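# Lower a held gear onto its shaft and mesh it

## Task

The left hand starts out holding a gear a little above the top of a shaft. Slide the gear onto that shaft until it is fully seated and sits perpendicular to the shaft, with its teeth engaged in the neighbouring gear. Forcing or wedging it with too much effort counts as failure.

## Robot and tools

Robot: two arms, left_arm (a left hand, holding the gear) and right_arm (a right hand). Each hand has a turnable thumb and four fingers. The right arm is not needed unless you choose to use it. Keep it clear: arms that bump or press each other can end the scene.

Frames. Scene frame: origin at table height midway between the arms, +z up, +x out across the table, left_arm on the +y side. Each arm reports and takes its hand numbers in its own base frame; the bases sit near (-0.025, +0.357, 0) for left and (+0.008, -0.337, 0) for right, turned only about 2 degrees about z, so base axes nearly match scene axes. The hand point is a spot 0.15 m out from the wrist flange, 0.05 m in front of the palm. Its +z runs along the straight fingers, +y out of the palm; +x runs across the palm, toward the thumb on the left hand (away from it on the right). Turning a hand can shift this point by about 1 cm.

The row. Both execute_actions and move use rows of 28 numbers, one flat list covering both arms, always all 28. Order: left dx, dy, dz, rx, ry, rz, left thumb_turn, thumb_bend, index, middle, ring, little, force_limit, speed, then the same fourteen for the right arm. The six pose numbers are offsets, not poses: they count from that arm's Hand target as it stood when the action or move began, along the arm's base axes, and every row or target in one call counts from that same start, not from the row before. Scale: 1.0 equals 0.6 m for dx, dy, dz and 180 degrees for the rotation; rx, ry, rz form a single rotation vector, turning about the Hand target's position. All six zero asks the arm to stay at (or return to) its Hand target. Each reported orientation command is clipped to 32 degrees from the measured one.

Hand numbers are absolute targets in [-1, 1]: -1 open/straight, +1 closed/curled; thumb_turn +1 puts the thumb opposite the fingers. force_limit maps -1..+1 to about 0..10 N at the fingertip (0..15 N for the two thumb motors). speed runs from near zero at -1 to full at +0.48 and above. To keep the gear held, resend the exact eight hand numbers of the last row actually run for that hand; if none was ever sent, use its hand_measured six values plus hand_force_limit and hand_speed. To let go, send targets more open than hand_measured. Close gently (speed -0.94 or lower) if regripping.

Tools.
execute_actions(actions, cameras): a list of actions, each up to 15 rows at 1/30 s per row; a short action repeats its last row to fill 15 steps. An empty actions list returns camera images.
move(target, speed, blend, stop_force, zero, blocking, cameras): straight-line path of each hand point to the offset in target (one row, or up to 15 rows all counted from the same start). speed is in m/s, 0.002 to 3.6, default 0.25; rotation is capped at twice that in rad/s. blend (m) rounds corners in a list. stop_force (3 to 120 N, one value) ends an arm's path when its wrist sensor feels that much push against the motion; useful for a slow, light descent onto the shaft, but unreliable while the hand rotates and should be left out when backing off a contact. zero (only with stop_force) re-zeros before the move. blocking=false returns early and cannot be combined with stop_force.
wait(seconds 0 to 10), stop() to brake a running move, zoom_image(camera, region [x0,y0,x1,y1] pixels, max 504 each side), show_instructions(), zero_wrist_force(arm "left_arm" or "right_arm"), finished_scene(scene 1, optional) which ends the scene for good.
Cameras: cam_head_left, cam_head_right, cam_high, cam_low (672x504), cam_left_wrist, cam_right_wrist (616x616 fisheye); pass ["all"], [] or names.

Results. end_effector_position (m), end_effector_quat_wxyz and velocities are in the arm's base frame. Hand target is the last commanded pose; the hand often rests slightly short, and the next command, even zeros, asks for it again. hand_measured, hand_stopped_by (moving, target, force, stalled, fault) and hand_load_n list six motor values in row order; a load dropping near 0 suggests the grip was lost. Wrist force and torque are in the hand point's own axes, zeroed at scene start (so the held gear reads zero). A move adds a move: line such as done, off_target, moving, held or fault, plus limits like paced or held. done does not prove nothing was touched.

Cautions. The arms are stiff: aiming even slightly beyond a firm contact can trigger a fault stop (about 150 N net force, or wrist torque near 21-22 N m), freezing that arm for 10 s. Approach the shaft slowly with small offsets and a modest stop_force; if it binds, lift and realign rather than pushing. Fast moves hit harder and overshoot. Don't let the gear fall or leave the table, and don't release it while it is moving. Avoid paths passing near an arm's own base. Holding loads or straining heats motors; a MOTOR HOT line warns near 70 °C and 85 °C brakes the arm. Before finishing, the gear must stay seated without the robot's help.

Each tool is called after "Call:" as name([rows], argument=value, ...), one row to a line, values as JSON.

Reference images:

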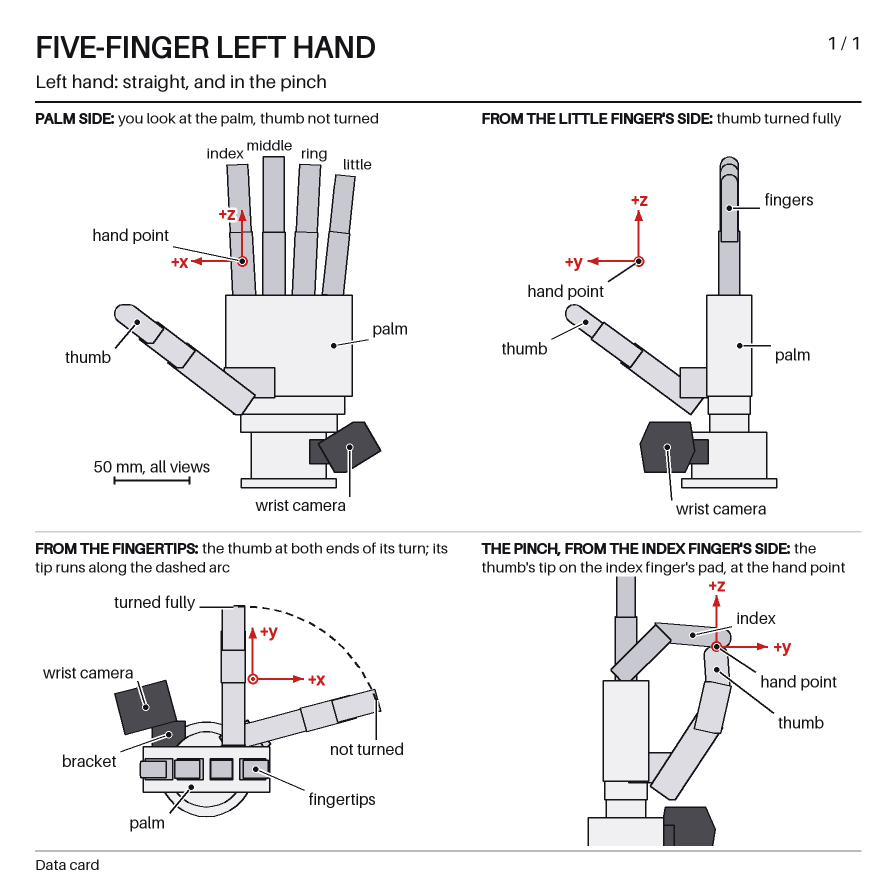

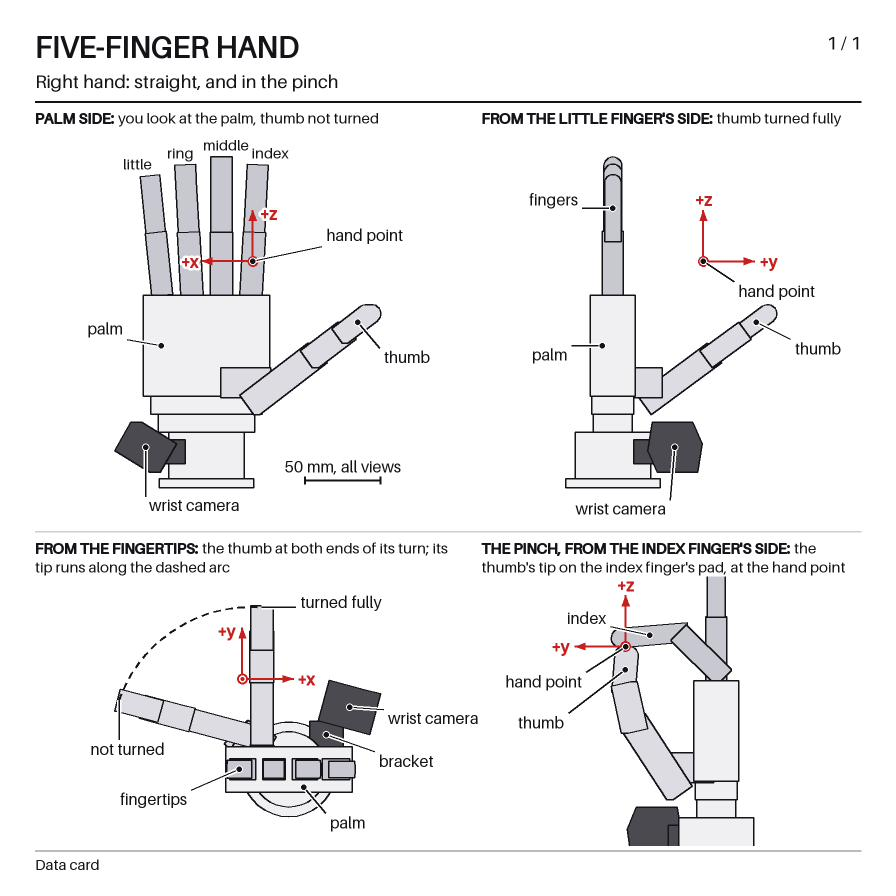

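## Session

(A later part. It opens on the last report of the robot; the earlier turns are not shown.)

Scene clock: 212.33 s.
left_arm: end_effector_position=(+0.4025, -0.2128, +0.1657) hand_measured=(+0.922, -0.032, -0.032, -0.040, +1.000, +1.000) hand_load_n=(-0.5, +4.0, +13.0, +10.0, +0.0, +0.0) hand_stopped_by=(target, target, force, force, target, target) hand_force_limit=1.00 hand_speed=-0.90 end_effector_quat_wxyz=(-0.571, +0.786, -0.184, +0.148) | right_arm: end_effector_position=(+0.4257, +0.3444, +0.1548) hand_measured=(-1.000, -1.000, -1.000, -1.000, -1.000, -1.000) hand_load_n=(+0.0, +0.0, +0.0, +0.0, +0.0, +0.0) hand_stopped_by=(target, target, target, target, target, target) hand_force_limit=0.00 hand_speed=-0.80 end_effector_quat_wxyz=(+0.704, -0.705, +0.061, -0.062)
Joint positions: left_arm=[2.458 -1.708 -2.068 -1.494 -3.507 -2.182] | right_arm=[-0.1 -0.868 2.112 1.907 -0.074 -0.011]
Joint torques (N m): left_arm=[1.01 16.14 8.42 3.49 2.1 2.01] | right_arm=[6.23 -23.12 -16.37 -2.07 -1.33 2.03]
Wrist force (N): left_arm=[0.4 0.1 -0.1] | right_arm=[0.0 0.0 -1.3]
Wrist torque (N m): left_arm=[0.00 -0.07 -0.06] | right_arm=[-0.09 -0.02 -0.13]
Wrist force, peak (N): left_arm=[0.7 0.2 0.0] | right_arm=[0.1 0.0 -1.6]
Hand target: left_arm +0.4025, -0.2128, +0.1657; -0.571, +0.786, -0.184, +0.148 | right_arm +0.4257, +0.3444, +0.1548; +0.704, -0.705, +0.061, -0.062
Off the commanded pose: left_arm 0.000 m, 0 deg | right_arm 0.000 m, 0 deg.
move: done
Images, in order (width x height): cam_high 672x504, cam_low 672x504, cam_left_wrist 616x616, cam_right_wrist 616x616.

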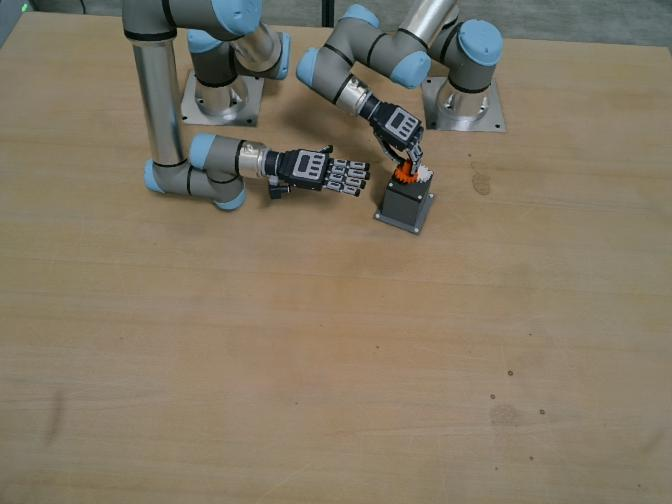

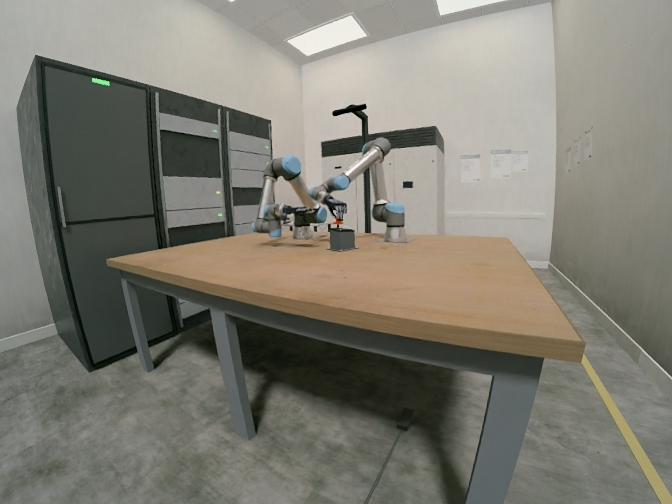

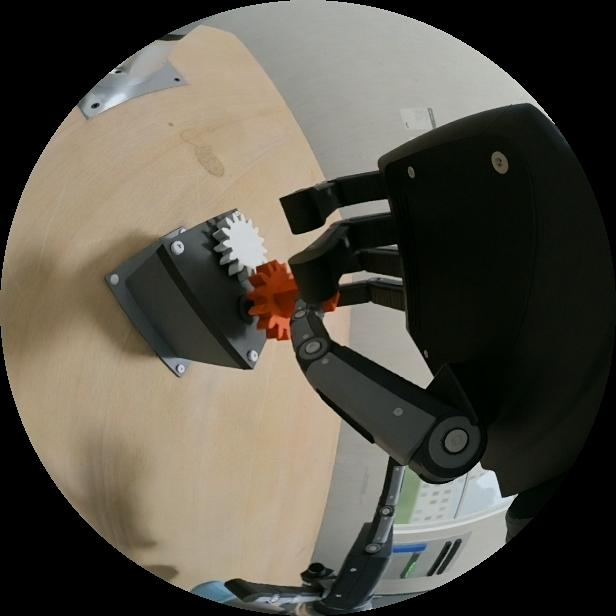

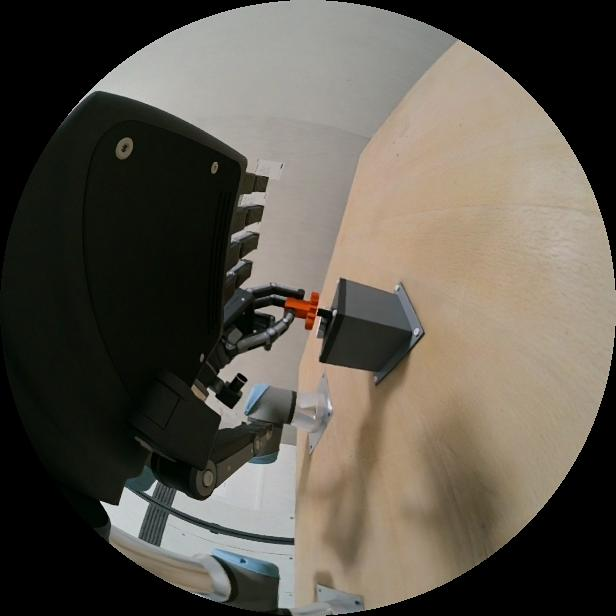

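Call:
zoom_image(camera="cam_high", region=[392, 158, 437, 188])

Call:
zoom_image(camera="cam_left_wrist", region=[205, 205, 305, 305])

Call:
zoom_image(camera="cam_left_wrist", region=[240, 240, 310, 350])

Scaled by 11.200 from the camera's 672x504 image, which has a finer 960x720 frame.

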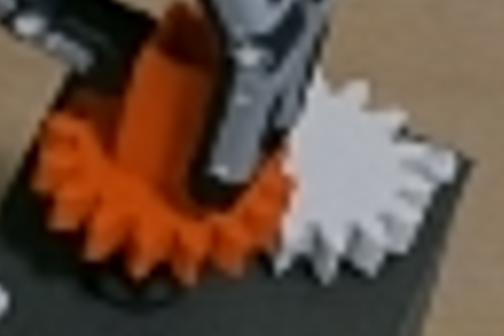

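Scaled by 5.040 from the camera's 616x616 image, which has a finer 880x880 frame.

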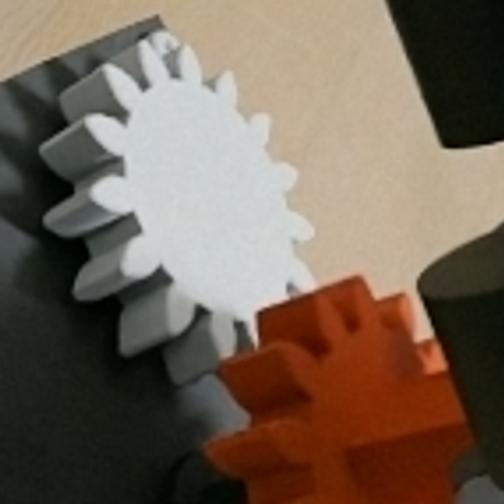

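Scaled by 4.582 from the camera's 616x616 image, which has a finer 880x880 frame.

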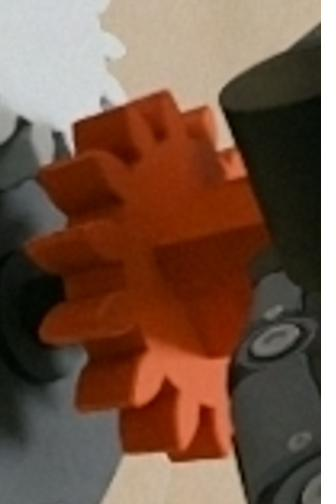

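Call:
zoom_image(camera="cam_left_wrist", region=[235, 245, 285, 295])

Scaled by 10.080 from the camera's 616x616 image, which has a finer 880x880 frame.

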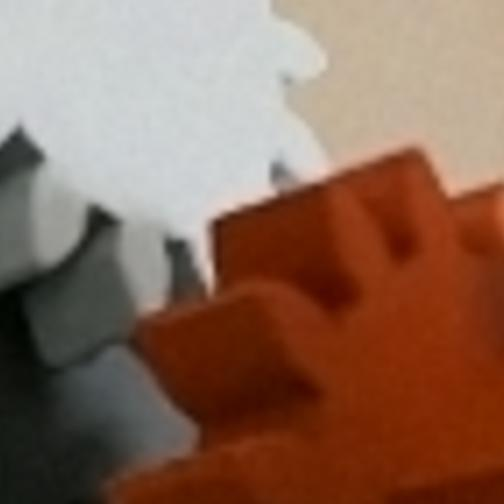

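Call:
move([
  [0,0,0,0,0,0,0.922,-0.032,-0.032,-0.040,1.0,1.0,1.0,-0.9,0.214,0.073,0,0,0,0.222,-1,-1,-1,-1,-1,-1,0,-0.8],
  [0,0,0,0,0,0,0.922,-0.032,-0.032,-0.040,1.0,1.0,1.0,-0.9,0.154,0.2125,0,0,0,0.389,-1,-1,-1,-1,-1,-1,0,-0.8],
], speed=0.25, blend=0.03, cameras=["cam_right_wrist"])

Call:
zoom_image(camera="cam_right_wrist", region=[290, 270, 370, 350])

Scene clock: 285.53 s.
left_arm: end_effector_position=(+0.4025, -0.2128, +0.1657) hand_measured=(+0.922, -0.032, -0.032, -0.040, +1.000, +1.000) hand_load_n=(-1.0, +4.0, +13.0, +10.5, +0.0, +0.0) hand_stopped_by=(target, target, force, force, target, target) hand_force_limit=1.00 hand_speed=-0.90 end_effector_quat_wxyz=(-0.571, +0.786, -0.184, +0.148) | right_arm: end_effector_position=(+0.5168, +0.4713, +0.1549) hand_measured=(-1.000, -1.000, -1.000, -1.000, -1.000, -1.000) hand_load_n=(+0.0, +0.0, +0.0, +0.0, +0.0, +0.0) hand_stopped_by=(target, target, target, target, target, target) hand_force_limit=0.00 hand_speed=-0.80 end_effector_quat_wxyz=(+0.627, -0.611, -0.342, +0.341)
Joint positions: left_arm=[2.458 -1.708 -2.068 -1.494 -3.507 -2.182] | right_arm=[0.291 0.046 0.035 3.089 0.718 -0.034]
Joint torques (N m): left_arm=[4.07 16.25 8.45 3.41 -0.06 2.07] | right_arm=[6.07 -50.86 -29.85 2.88 -1.14 -1.88]
Wrist force (N): left_arm=[0.1 0.1 0.0] | right_arm=[0.0 -0.2 -1.3]
Wrist torque (N m): left_arm=[0.00 -0.03 -0.07] | right_arm=[-0.14 -0.04 -0.04]
Wrist force, peak (N): left_arm=[0.6 0.2 0.2] | right_arm=[-0.7 -0.1 -1.7]
Hand target: left_arm +0.4025, -0.2128, +0.1657; -0.571, +0.786, -0.184, +0.148 | right_arm +0.5181, +0.4719, +0.1548; +0.612, -0.612, -0.354, +0.353
Off the commanded pose: left_arm 0.000 m, 0 deg | right_arm 0.001 m, 3 deg.
elbow stopped short (right arm): the move would have taken joint 3 (elbow) straighter than the controller allows.
move: off_target (right_arm)
Images, in order (width x height): cam_right_wrist 616x616.

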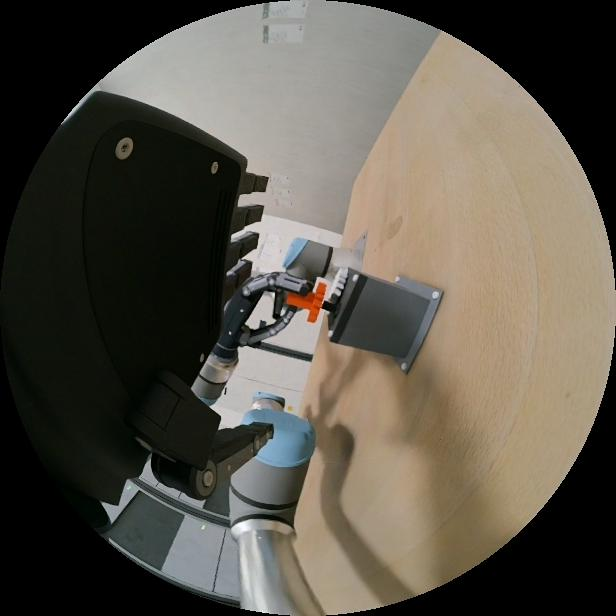

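Scaled by 6.300 from the camera's 616x616 image, which has a finer 880x880 frame.

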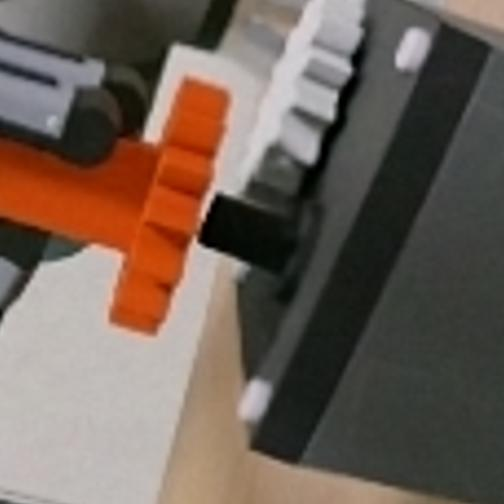

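Call:
move(target=[0.001,-0.0007,-0.0035,0,0,0,0.922,-0.032,-0.032,-0.040,1.0,1.0,1.0,-0.9,0,0,0,0,0,0,-1,-1,-1,-1,-1,-1,0,-0.8], speed=0.01, stop_force=5, cameras=["cam_right_wrist","cam_low","cam_left_wrist"])

Call:
zoom_image(camera="cam_right_wrist", region=[300, 275, 350, 325])

Call:
zoom_image(camera="cam_low", region=[325, 210, 355, 240])

Call:
zoom_image(camera="cam_left_wrist", region=[210, 205, 300, 345])

Scene clock: 297.47 s.
left_arm: end_effector_position=(+0.4031, -0.2132, +0.1636) hand_measured=(+0.922, -0.032, -0.032, -0.040, +1.000, +1.000) hand_load_n=(-1.0, +4.0, +13.0, +10.5, +0.0, +0.0) hand_stopped_by=(target, target, force, force, target, target) hand_force_limit=1.00 hand_speed=-0.90 end_effector_quat_wxyz=(-0.571, +0.786, -0.184, +0.148) | right_arm: end_effector_position=(+0.5168, +0.4713, +0.1549) hand_measured=(-1.000, -1.000, -1.000, -1.000, -1.000, -1.000) hand_load_n=(+0.0, +0.0, +0.0, +0.0, +0.0, +0.0) hand_stopped_by=(target, target, target, target, target, target) hand_force_limit=0.00 hand_speed=-0.80 end_effector_quat_wxyz=(+0.627, -0.611, -0.342, +0.341)
Joint positions: left_arm=[2.458 -1.713 -2.069 -1.488 -3.507 -2.182] | right_arm=[0.291 0.047 0.035 3.09 0.718 -0.034]
Joint torques (N m): left_arm=[6.85 16.13 8.25 3.45 3.7 1.92] | right_arm=[6.04 -50.87 -29.14 2.74 1.13 -1.86]
Wrist force (N): left_arm=[0.0 0.1 0.0] | right_arm=[0.2 -0.4 -1.4]
Wrist torque (N m): left_arm=[0.00 -0.01 -0.08] | right_arm=[-0.17 -0.06 -0.04]
Wrist force, peak (N): left_arm=[0.7 0.1 -0.2] | right_arm=[0.1 -0.4 -1.5]
Hand target: left_arm +0.4031, -0.2132, +0.1636; -0.571, +0.786, -0.184, +0.148 | right_arm +0.5181, +0.4719, +0.1548; +0.612, -0.612, -0.354, +0.353
Off the commanded pose: left_arm 0.000 m, 0 deg | right_arm 0.001 m, 3 deg.
elbow stopped short (right arm): the move would have taken joint 3 (elbow) straighter than the controller allows.
move: off_target (right_arm)
Images, in order (width x height): cam_low 672x504, cam_left_wrist 616x616, cam_right_wrist 616x616.

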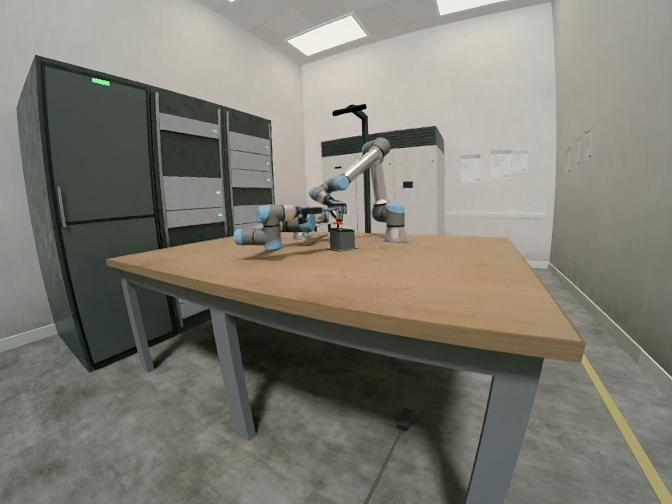

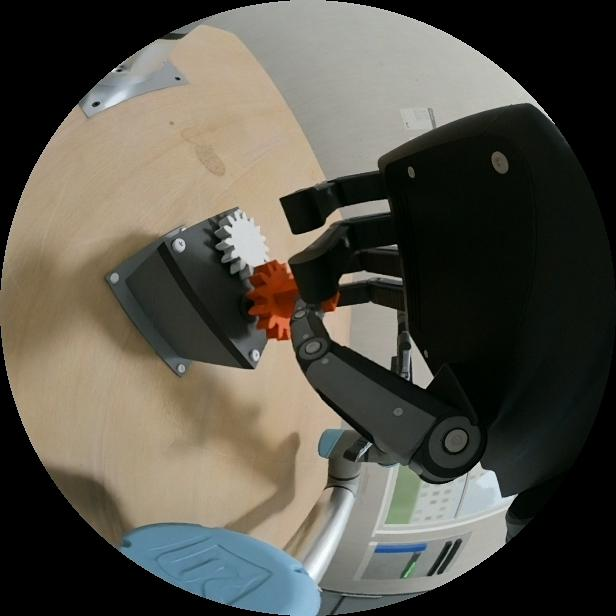

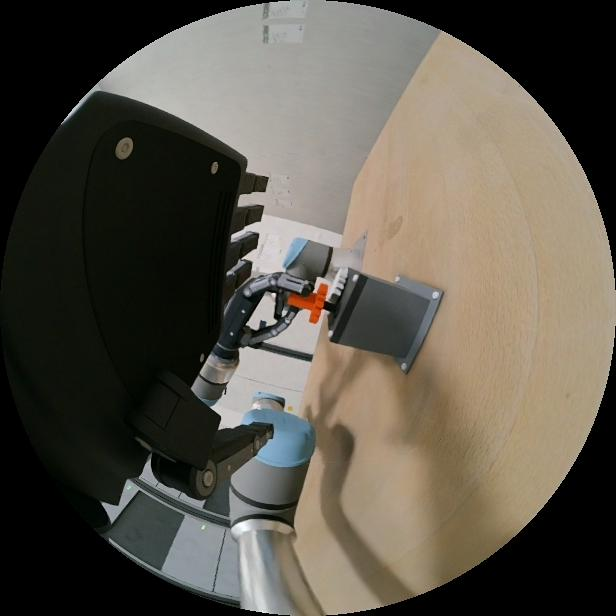

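Scaled by 10.080 from the camera's 616x616 image, which has a finer 880x880 frame.

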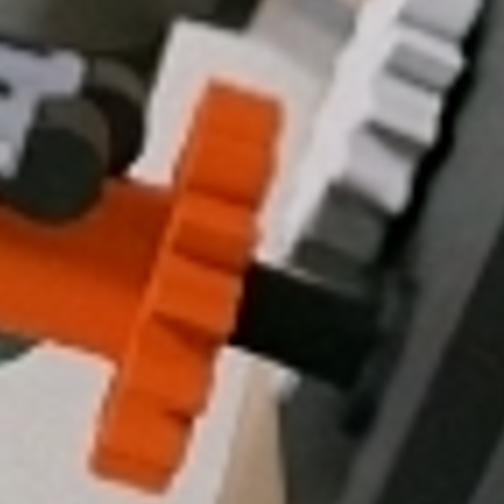

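Scaled by 16.800 from the camera's 672x504 image, which has a finer 960x720 frame.

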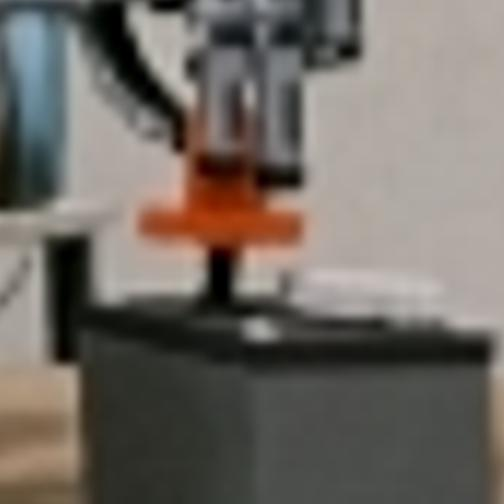

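Scaled by 3.600 from the camera's 616x616 image, which has a finer 880x880 frame.

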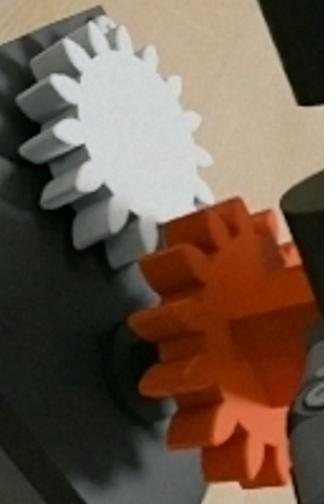

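Call:
move(target=[0,0,-0.0083,0,0,0,0.922,-0.032,-0.032,-0.040,1.0,1.0,1.0,-0.9,0,0,0,0,0,0,-1,-1,-1,-1,-1,-1,0,-0.8], speed=0.004, stop_force=4, cameras=["cam_right_wrist","cam_low","cam_left_wrist"])

Call:
zoom_image(camera="cam_right_wrist", region=[300, 275, 350, 325])

Scene clock: 305.70 s.
left_arm: end_effector_position=(+0.4031, -0.2132, +0.1587) hand_measured=(+0.922, -0.032, -0.032, -0.040, +1.000, +1.000) hand_load_n=(-1.0, +4.0, +13.0, +10.0, +0.0, +0.0) hand_stopped_by=(target, target, force, force, target, target) hand_force_limit=1.00 hand_speed=-0.90 end_effector_quat_wxyz=(-0.571, +0.786, -0.184, +0.148) | right_arm: end_effector_position=(+0.5168, +0.4713, +0.1549) hand_measured=(-1.000, -1.000, -1.000, -1.000, -1.000, -1.000) hand_load_n=(+0.0, +0.0, +0.0, -0.5, +0.0, +0.0) hand_stopped_by=(target, target, target, target, target, target) hand_force_limit=0.00 hand_speed=-0.80 end_effector_quat_wxyz=(+0.627, -0.611, -0.342, +0.341)
Joint positions: left_arm=[2.458 -1.721 -2.075 -1.474 -3.507 -2.182] | right_arm=[0.291 0.047 0.035 3.09 0.718 -0.034]
Joint torques (N m): left_arm=[3.72 16.86 7.61 3.51 3.22 1.72] | right_arm=[6.04 -50.45 -29.15 2.77 1.12 -1.86]
Wrist force (N): left_arm=[0.7 0.1 0.0] | right_arm=[0.1 -0.3 -1.1]
Wrist torque (N m): left_arm=[-0.01 -0.11 -0.04] | right_arm=[-0.15 -0.05 -0.04]
Wrist force, peak (N): left_arm=[0.6 0.5 0.0] | right_arm=[0.3 -0.2 -1.5]
Hand target: left_arm +0.4031, -0.2132, +0.1586; -0.571, +0.786, -0.184, +0.148 | right_arm +0.5181, +0.4719, +0.1548; +0.612, -0.612, -0.354, +0.353
Off the commanded pose: left_arm 0.000 m, 0 deg | right_arm 0.001 m, 3 deg.
elbow stopped short (right arm): the move would have taken joint 3 (elbow) straighter than the controller allows.
move: off_target (right_arm)
Images, in order (width x height): cam_low 672x504, cam_left_wrist 616x616, cam_right_wrist 616x616.

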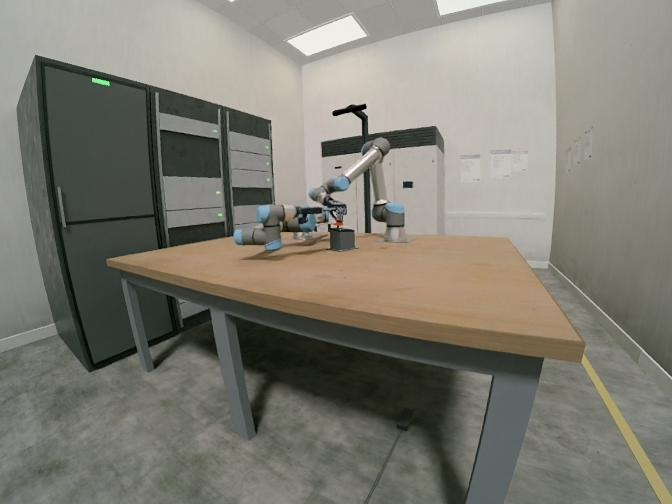

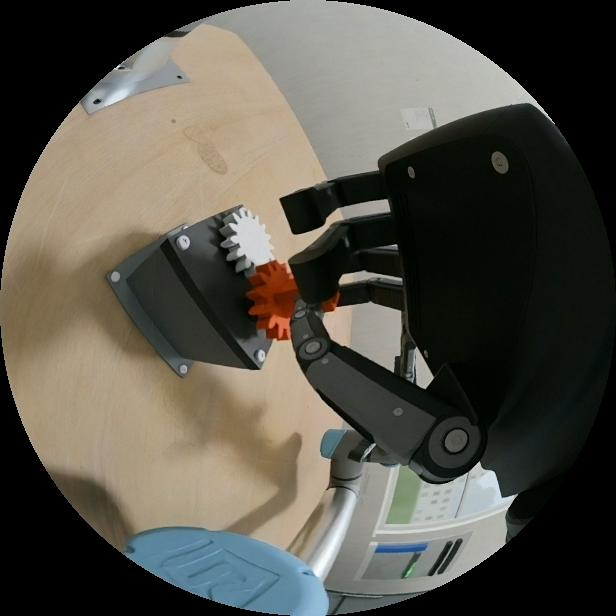

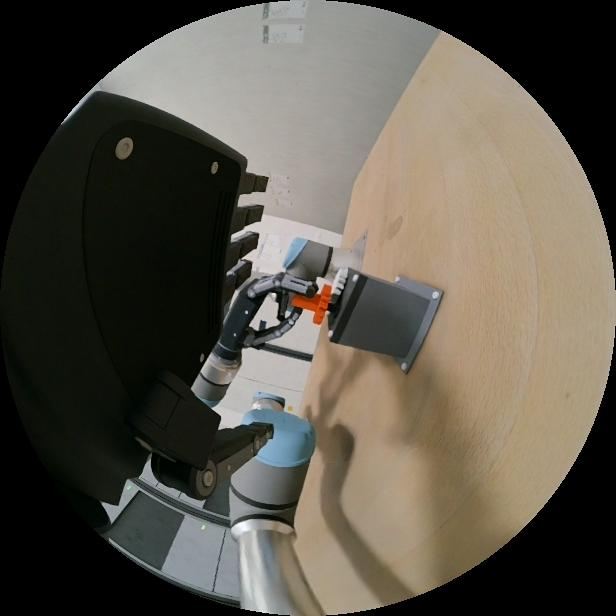

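Scaled by 10.080 from the camera's 616x616 image, which has a finer 880x880 frame.

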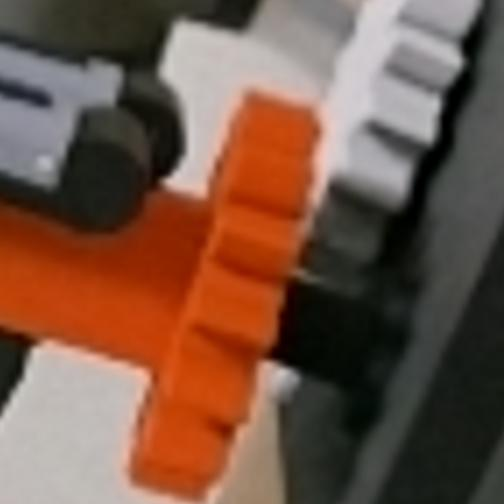

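Call:
zoom_image(camera="cam_left_wrist", region=[215, 200, 305, 290])

Call:
zoom_image(camera="cam_left_wrist", region=[240, 245, 290, 295])

Call:
zoom_image(camera="cam_left_wrist", region=[240, 255, 310, 345])

Scaled by 5.600 from the camera's 616x616 image, which has a finer 880x880 frame.

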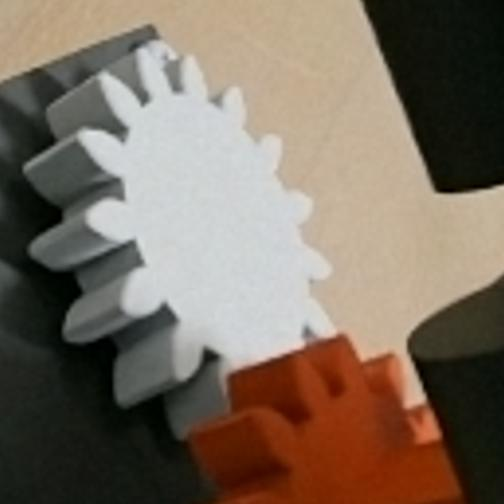

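Scaled by 10.080 from the camera's 616x616 image, which has a finer 880x880 frame.

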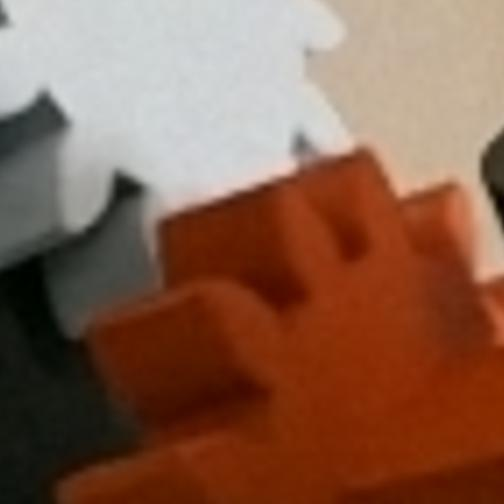

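Scaled by 5.600 from the camera's 616x616 image, which has a finer 880x880 frame.

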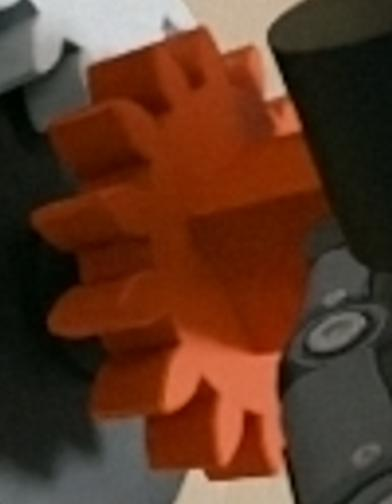

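Call:
execute_actions(actions=[], cameras=["cam_high","cam_left_wrist","cam_right_wrist","cam_low","cam_head_left","cam_head_right"])

Call:
zoom_image(camera="cam_high", region=[392, 155, 437, 190])

Call:
zoom_image(camera="cam_head_left", region=[265, 295, 325, 345])

Call:
zoom_image(camera="cam_head_right", region=[245, 295, 305, 345])

Scene clock: 338.03 s.
left_arm: end_effector_position=(+0.4031, -0.2132, +0.1586) hand_measured=(+0.922, -0.032, -0.032, -0.040, +1.000, +1.000) hand_load_n=(-1.0, +4.0, +13.0, +10.0, +0.0, +0.0) hand_stopped_by=(target, target, force, force, target, target) hand_force_limit=1.00 hand_speed=-0.90 end_effector_quat_wxyz=(-0.571, +0.786, -0.184, +0.148) | right_arm: end_effector_position=(+0.5168, +0.4713, +0.1549) hand_measured=(-1.000, -1.000, -1.000, -1.000, -1.000, -1.000) hand_load_n=(-0.5, +0.0, +0.0, +0.0, +0.0, +0.0) hand_stopped_by=(target, target, target, target, target, target) hand_force_limit=0.00 hand_speed=-0.80 end_effector_quat_wxyz=(+0.627, -0.611, -0.342, +0.341)
Joint positions: left_arm=[2.458 -1.721 -2.075 -1.474 -3.507 -2.182] | right_arm=[0.291 0.047 0.035 3.09 0.718 -0.034]
Joint velocities: within noise
Joint torques (N m): left_arm=[4.45 16.39 8.47 3.55 3.08 1.98] | right_arm=[5.56 -51.23 -29.36 2.78 1.21 -1.76]
Motor temperatures (°C): left_arm=[27 43 33 40 43 36] | right_arm=[38 37 40 38 32 35]
Wrist force (N): left_arm=[0.0 0.3 -0.2] | right_arm=[0.0 -0.4 -1.5]
Wrist torque (N m): left_arm=[0.03 -0.02 -0.08] | right_arm=[-0.15 -0.04 -0.04]
Wrist force, peak (N): left_arm=[0.4 0.4 -0.1] | right_arm=[0.2 -0.4 -1.5]
Hand target: left_arm +0.4031, -0.2132, +0.1586; -0.571, +0.786, -0.184, +0.148 | right_arm +0.5181, +0.4719, +0.1548; +0.612, -0.612, -0.354, +0.353
Off the commanded pose: left_arm 0.000 m, 0 deg | right_arm 0.001 m, 3 deg.

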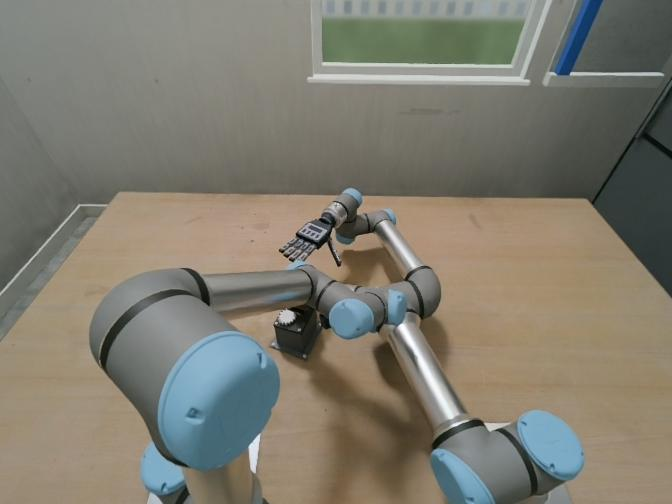

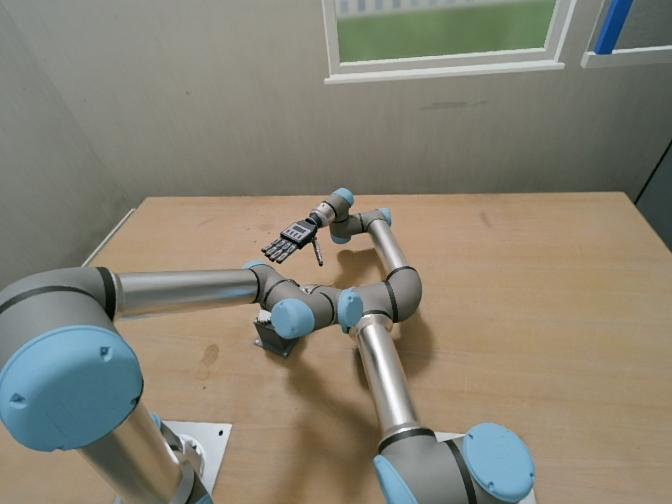

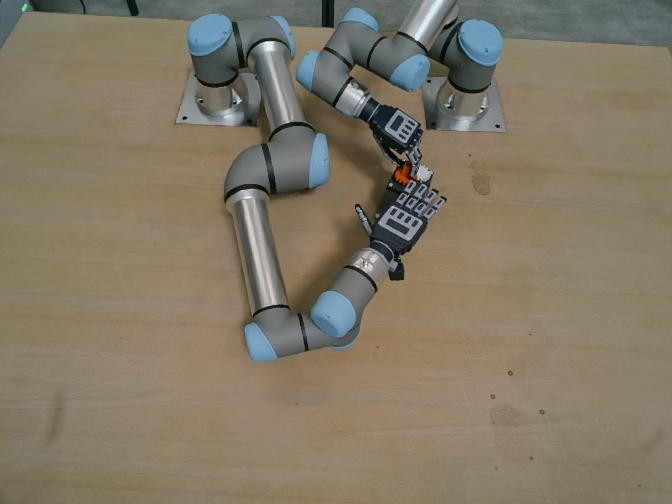

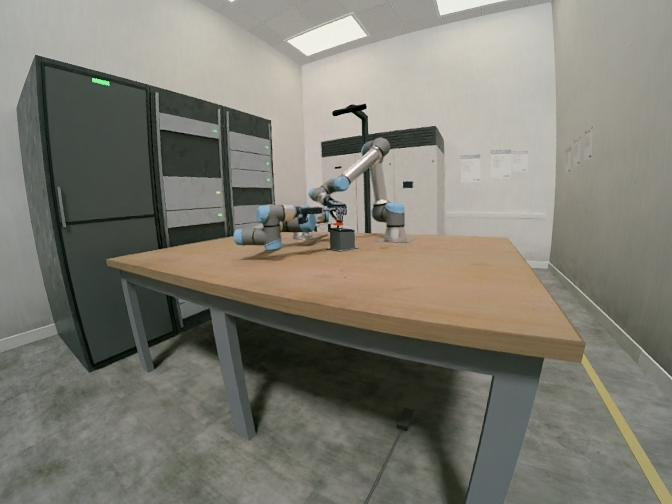

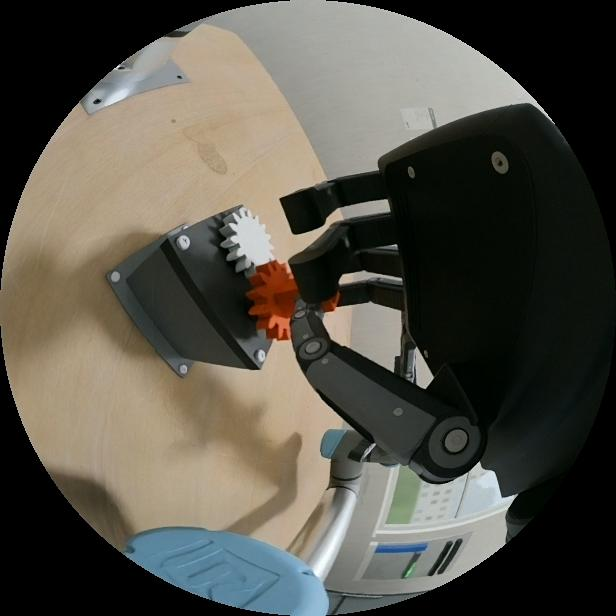

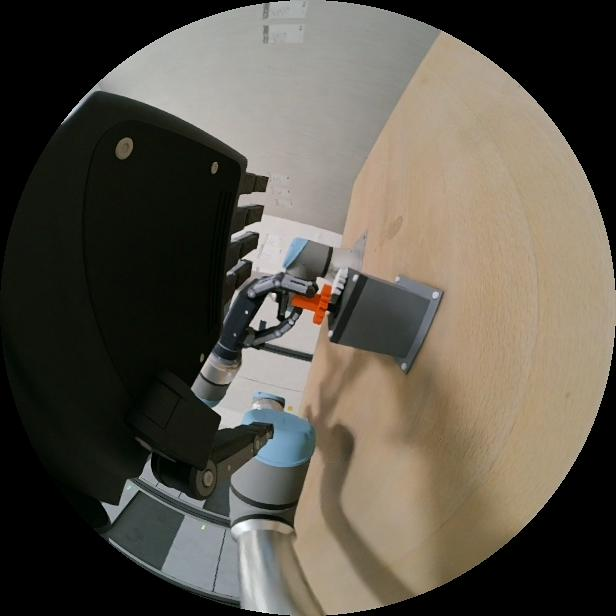

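Scaled by 11.200 from the camera's 672x504 image, which has a finer 960x720 frame.

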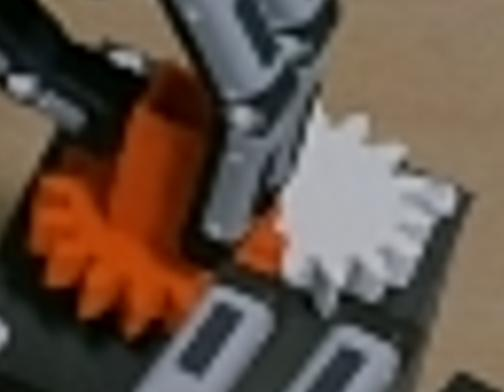

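Scaled by 8.400 from the camera's 672x504 image, which has a finer 960x720 frame.

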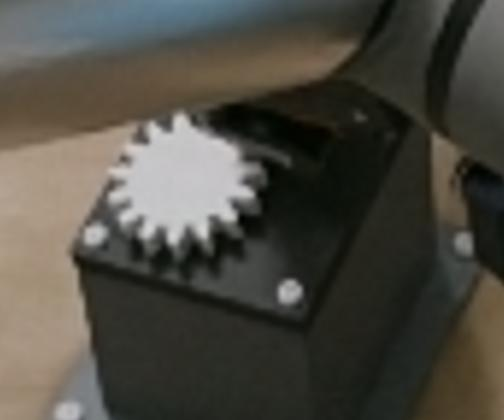

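Scaled by 8.400 from the camera's 672x504 image, which has a finer 960x720 frame.

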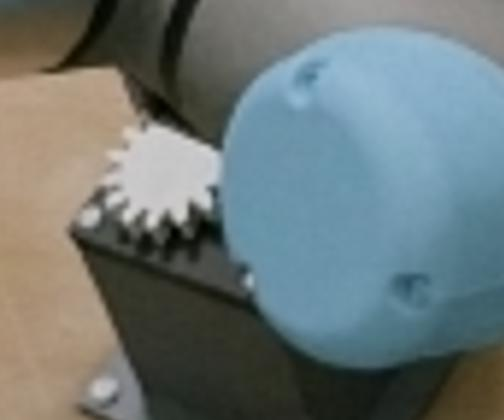

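Call:
move([
  [0,0,0,0,0,0,0.922,-0.032,-0.032,-0.040,1.0,1.0,1.0,-0.9,0.06,-0.14,0,0,0,-0.167,-1,-1,-1,-1,-1,-1,0,-0.8],
  [0,0,0,0,0,0,0.922,-0.032,-0.032,-0.040,1.0,1.0,1.0,-0.9,-0.154,-0.2125,0,0,0,-0.389,-1,-1,-1,-1,-1,-1,0,-0.8],
], speed=0.25, blend=0.03, cameras=["cam_right_wrist","cam_high"])

Call:
zoom_image(camera="cam_high", region=[392, 158, 437, 188])

Call:
zoom_image(camera="cam_right_wrist", region=[295, 285, 345, 335])

Scene clock: 354.37 s.
left_arm: end_effector_position=(+0.4031, -0.2132, +0.1586) hand_measured=(+0.922, -0.032, -0.032, -0.040, +1.000, +1.000) hand_load_n=(-1.0, +3.5, +13.0, +10.0, +0.0, +0.0) hand_stopped_by=(target, target, force, force, target, target) hand_force_limit=1.00 hand_speed=-0.90 end_effector_quat_wxyz=(-0.571, +0.786, -0.184, +0.148) | right_arm: end_effector_position=(+0.4257, +0.3444, +0.1548) hand_measured=(-1.000, -1.000, -1.000, -1.000, -1.000, -1.000) hand_load_n=(+0.0, +0.0, +0.0, -0.5, +0.0, +0.0) hand_stopped_by=(target, target, target, target, target, target) hand_force_limit=0.00 hand_speed=-0.80 end_effector_quat_wxyz=(+0.704, -0.705, +0.061, -0.062)
Joint positions: left_arm=[2.458 -1.721 -2.075 -1.474 -3.507 -2.182] | right_arm=[-0.1 -0.869 2.113 1.91 -0.074 -0.014]
Joint torques (N m): left_arm=[4.12 16.88 8.14 3.51 2.96 1.99] | right_arm=[-7.22 -46.86 0.23 -1.84 -1.22 1.39]
Wrist force (N): left_arm=[0.3 0.3 -0.2] | right_arm=[0.0 0.0 -1.3]
Wrist torque (N m): left_arm=[0.03 -0.06 -0.07] | right_arm=[-0.09 -0.02 -0.04]
Wrist force, peak (N): left_arm=[0.4 0.4 -0.4] | right_arm=[-0.7 0.1 -1.5]
Hand target: left_arm +0.4031, -0.2132, +0.1586; -0.571, +0.786, -0.184, +0.148 | right_arm +0.4257, +0.3444, +0.1548; +0.704, -0.705, +0.061, -0.062
Off the commanded pose: left_arm 0.000 m, 0 deg | right_arm 0.000 m, 0 deg.
move: done
Images, in order (width x height): cam_high 672x504, cam_right_wrist 616x616.

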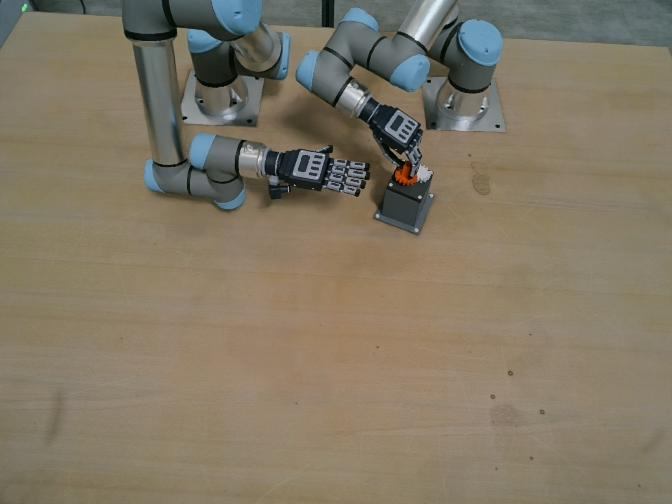

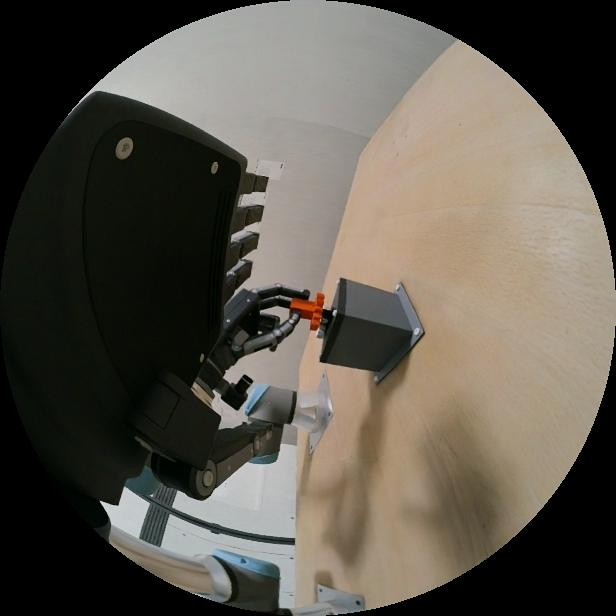

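Scaled by 11.200 from the camera's 672x504 image, which has a finer 960x720 frame.

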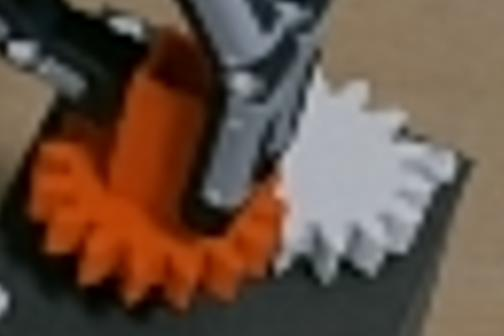

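Scaled by 10.080 from the camera's 616x616 image, which has a finer 880x880 frame.

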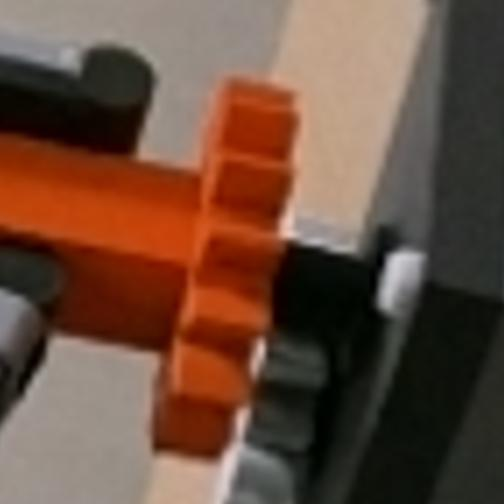

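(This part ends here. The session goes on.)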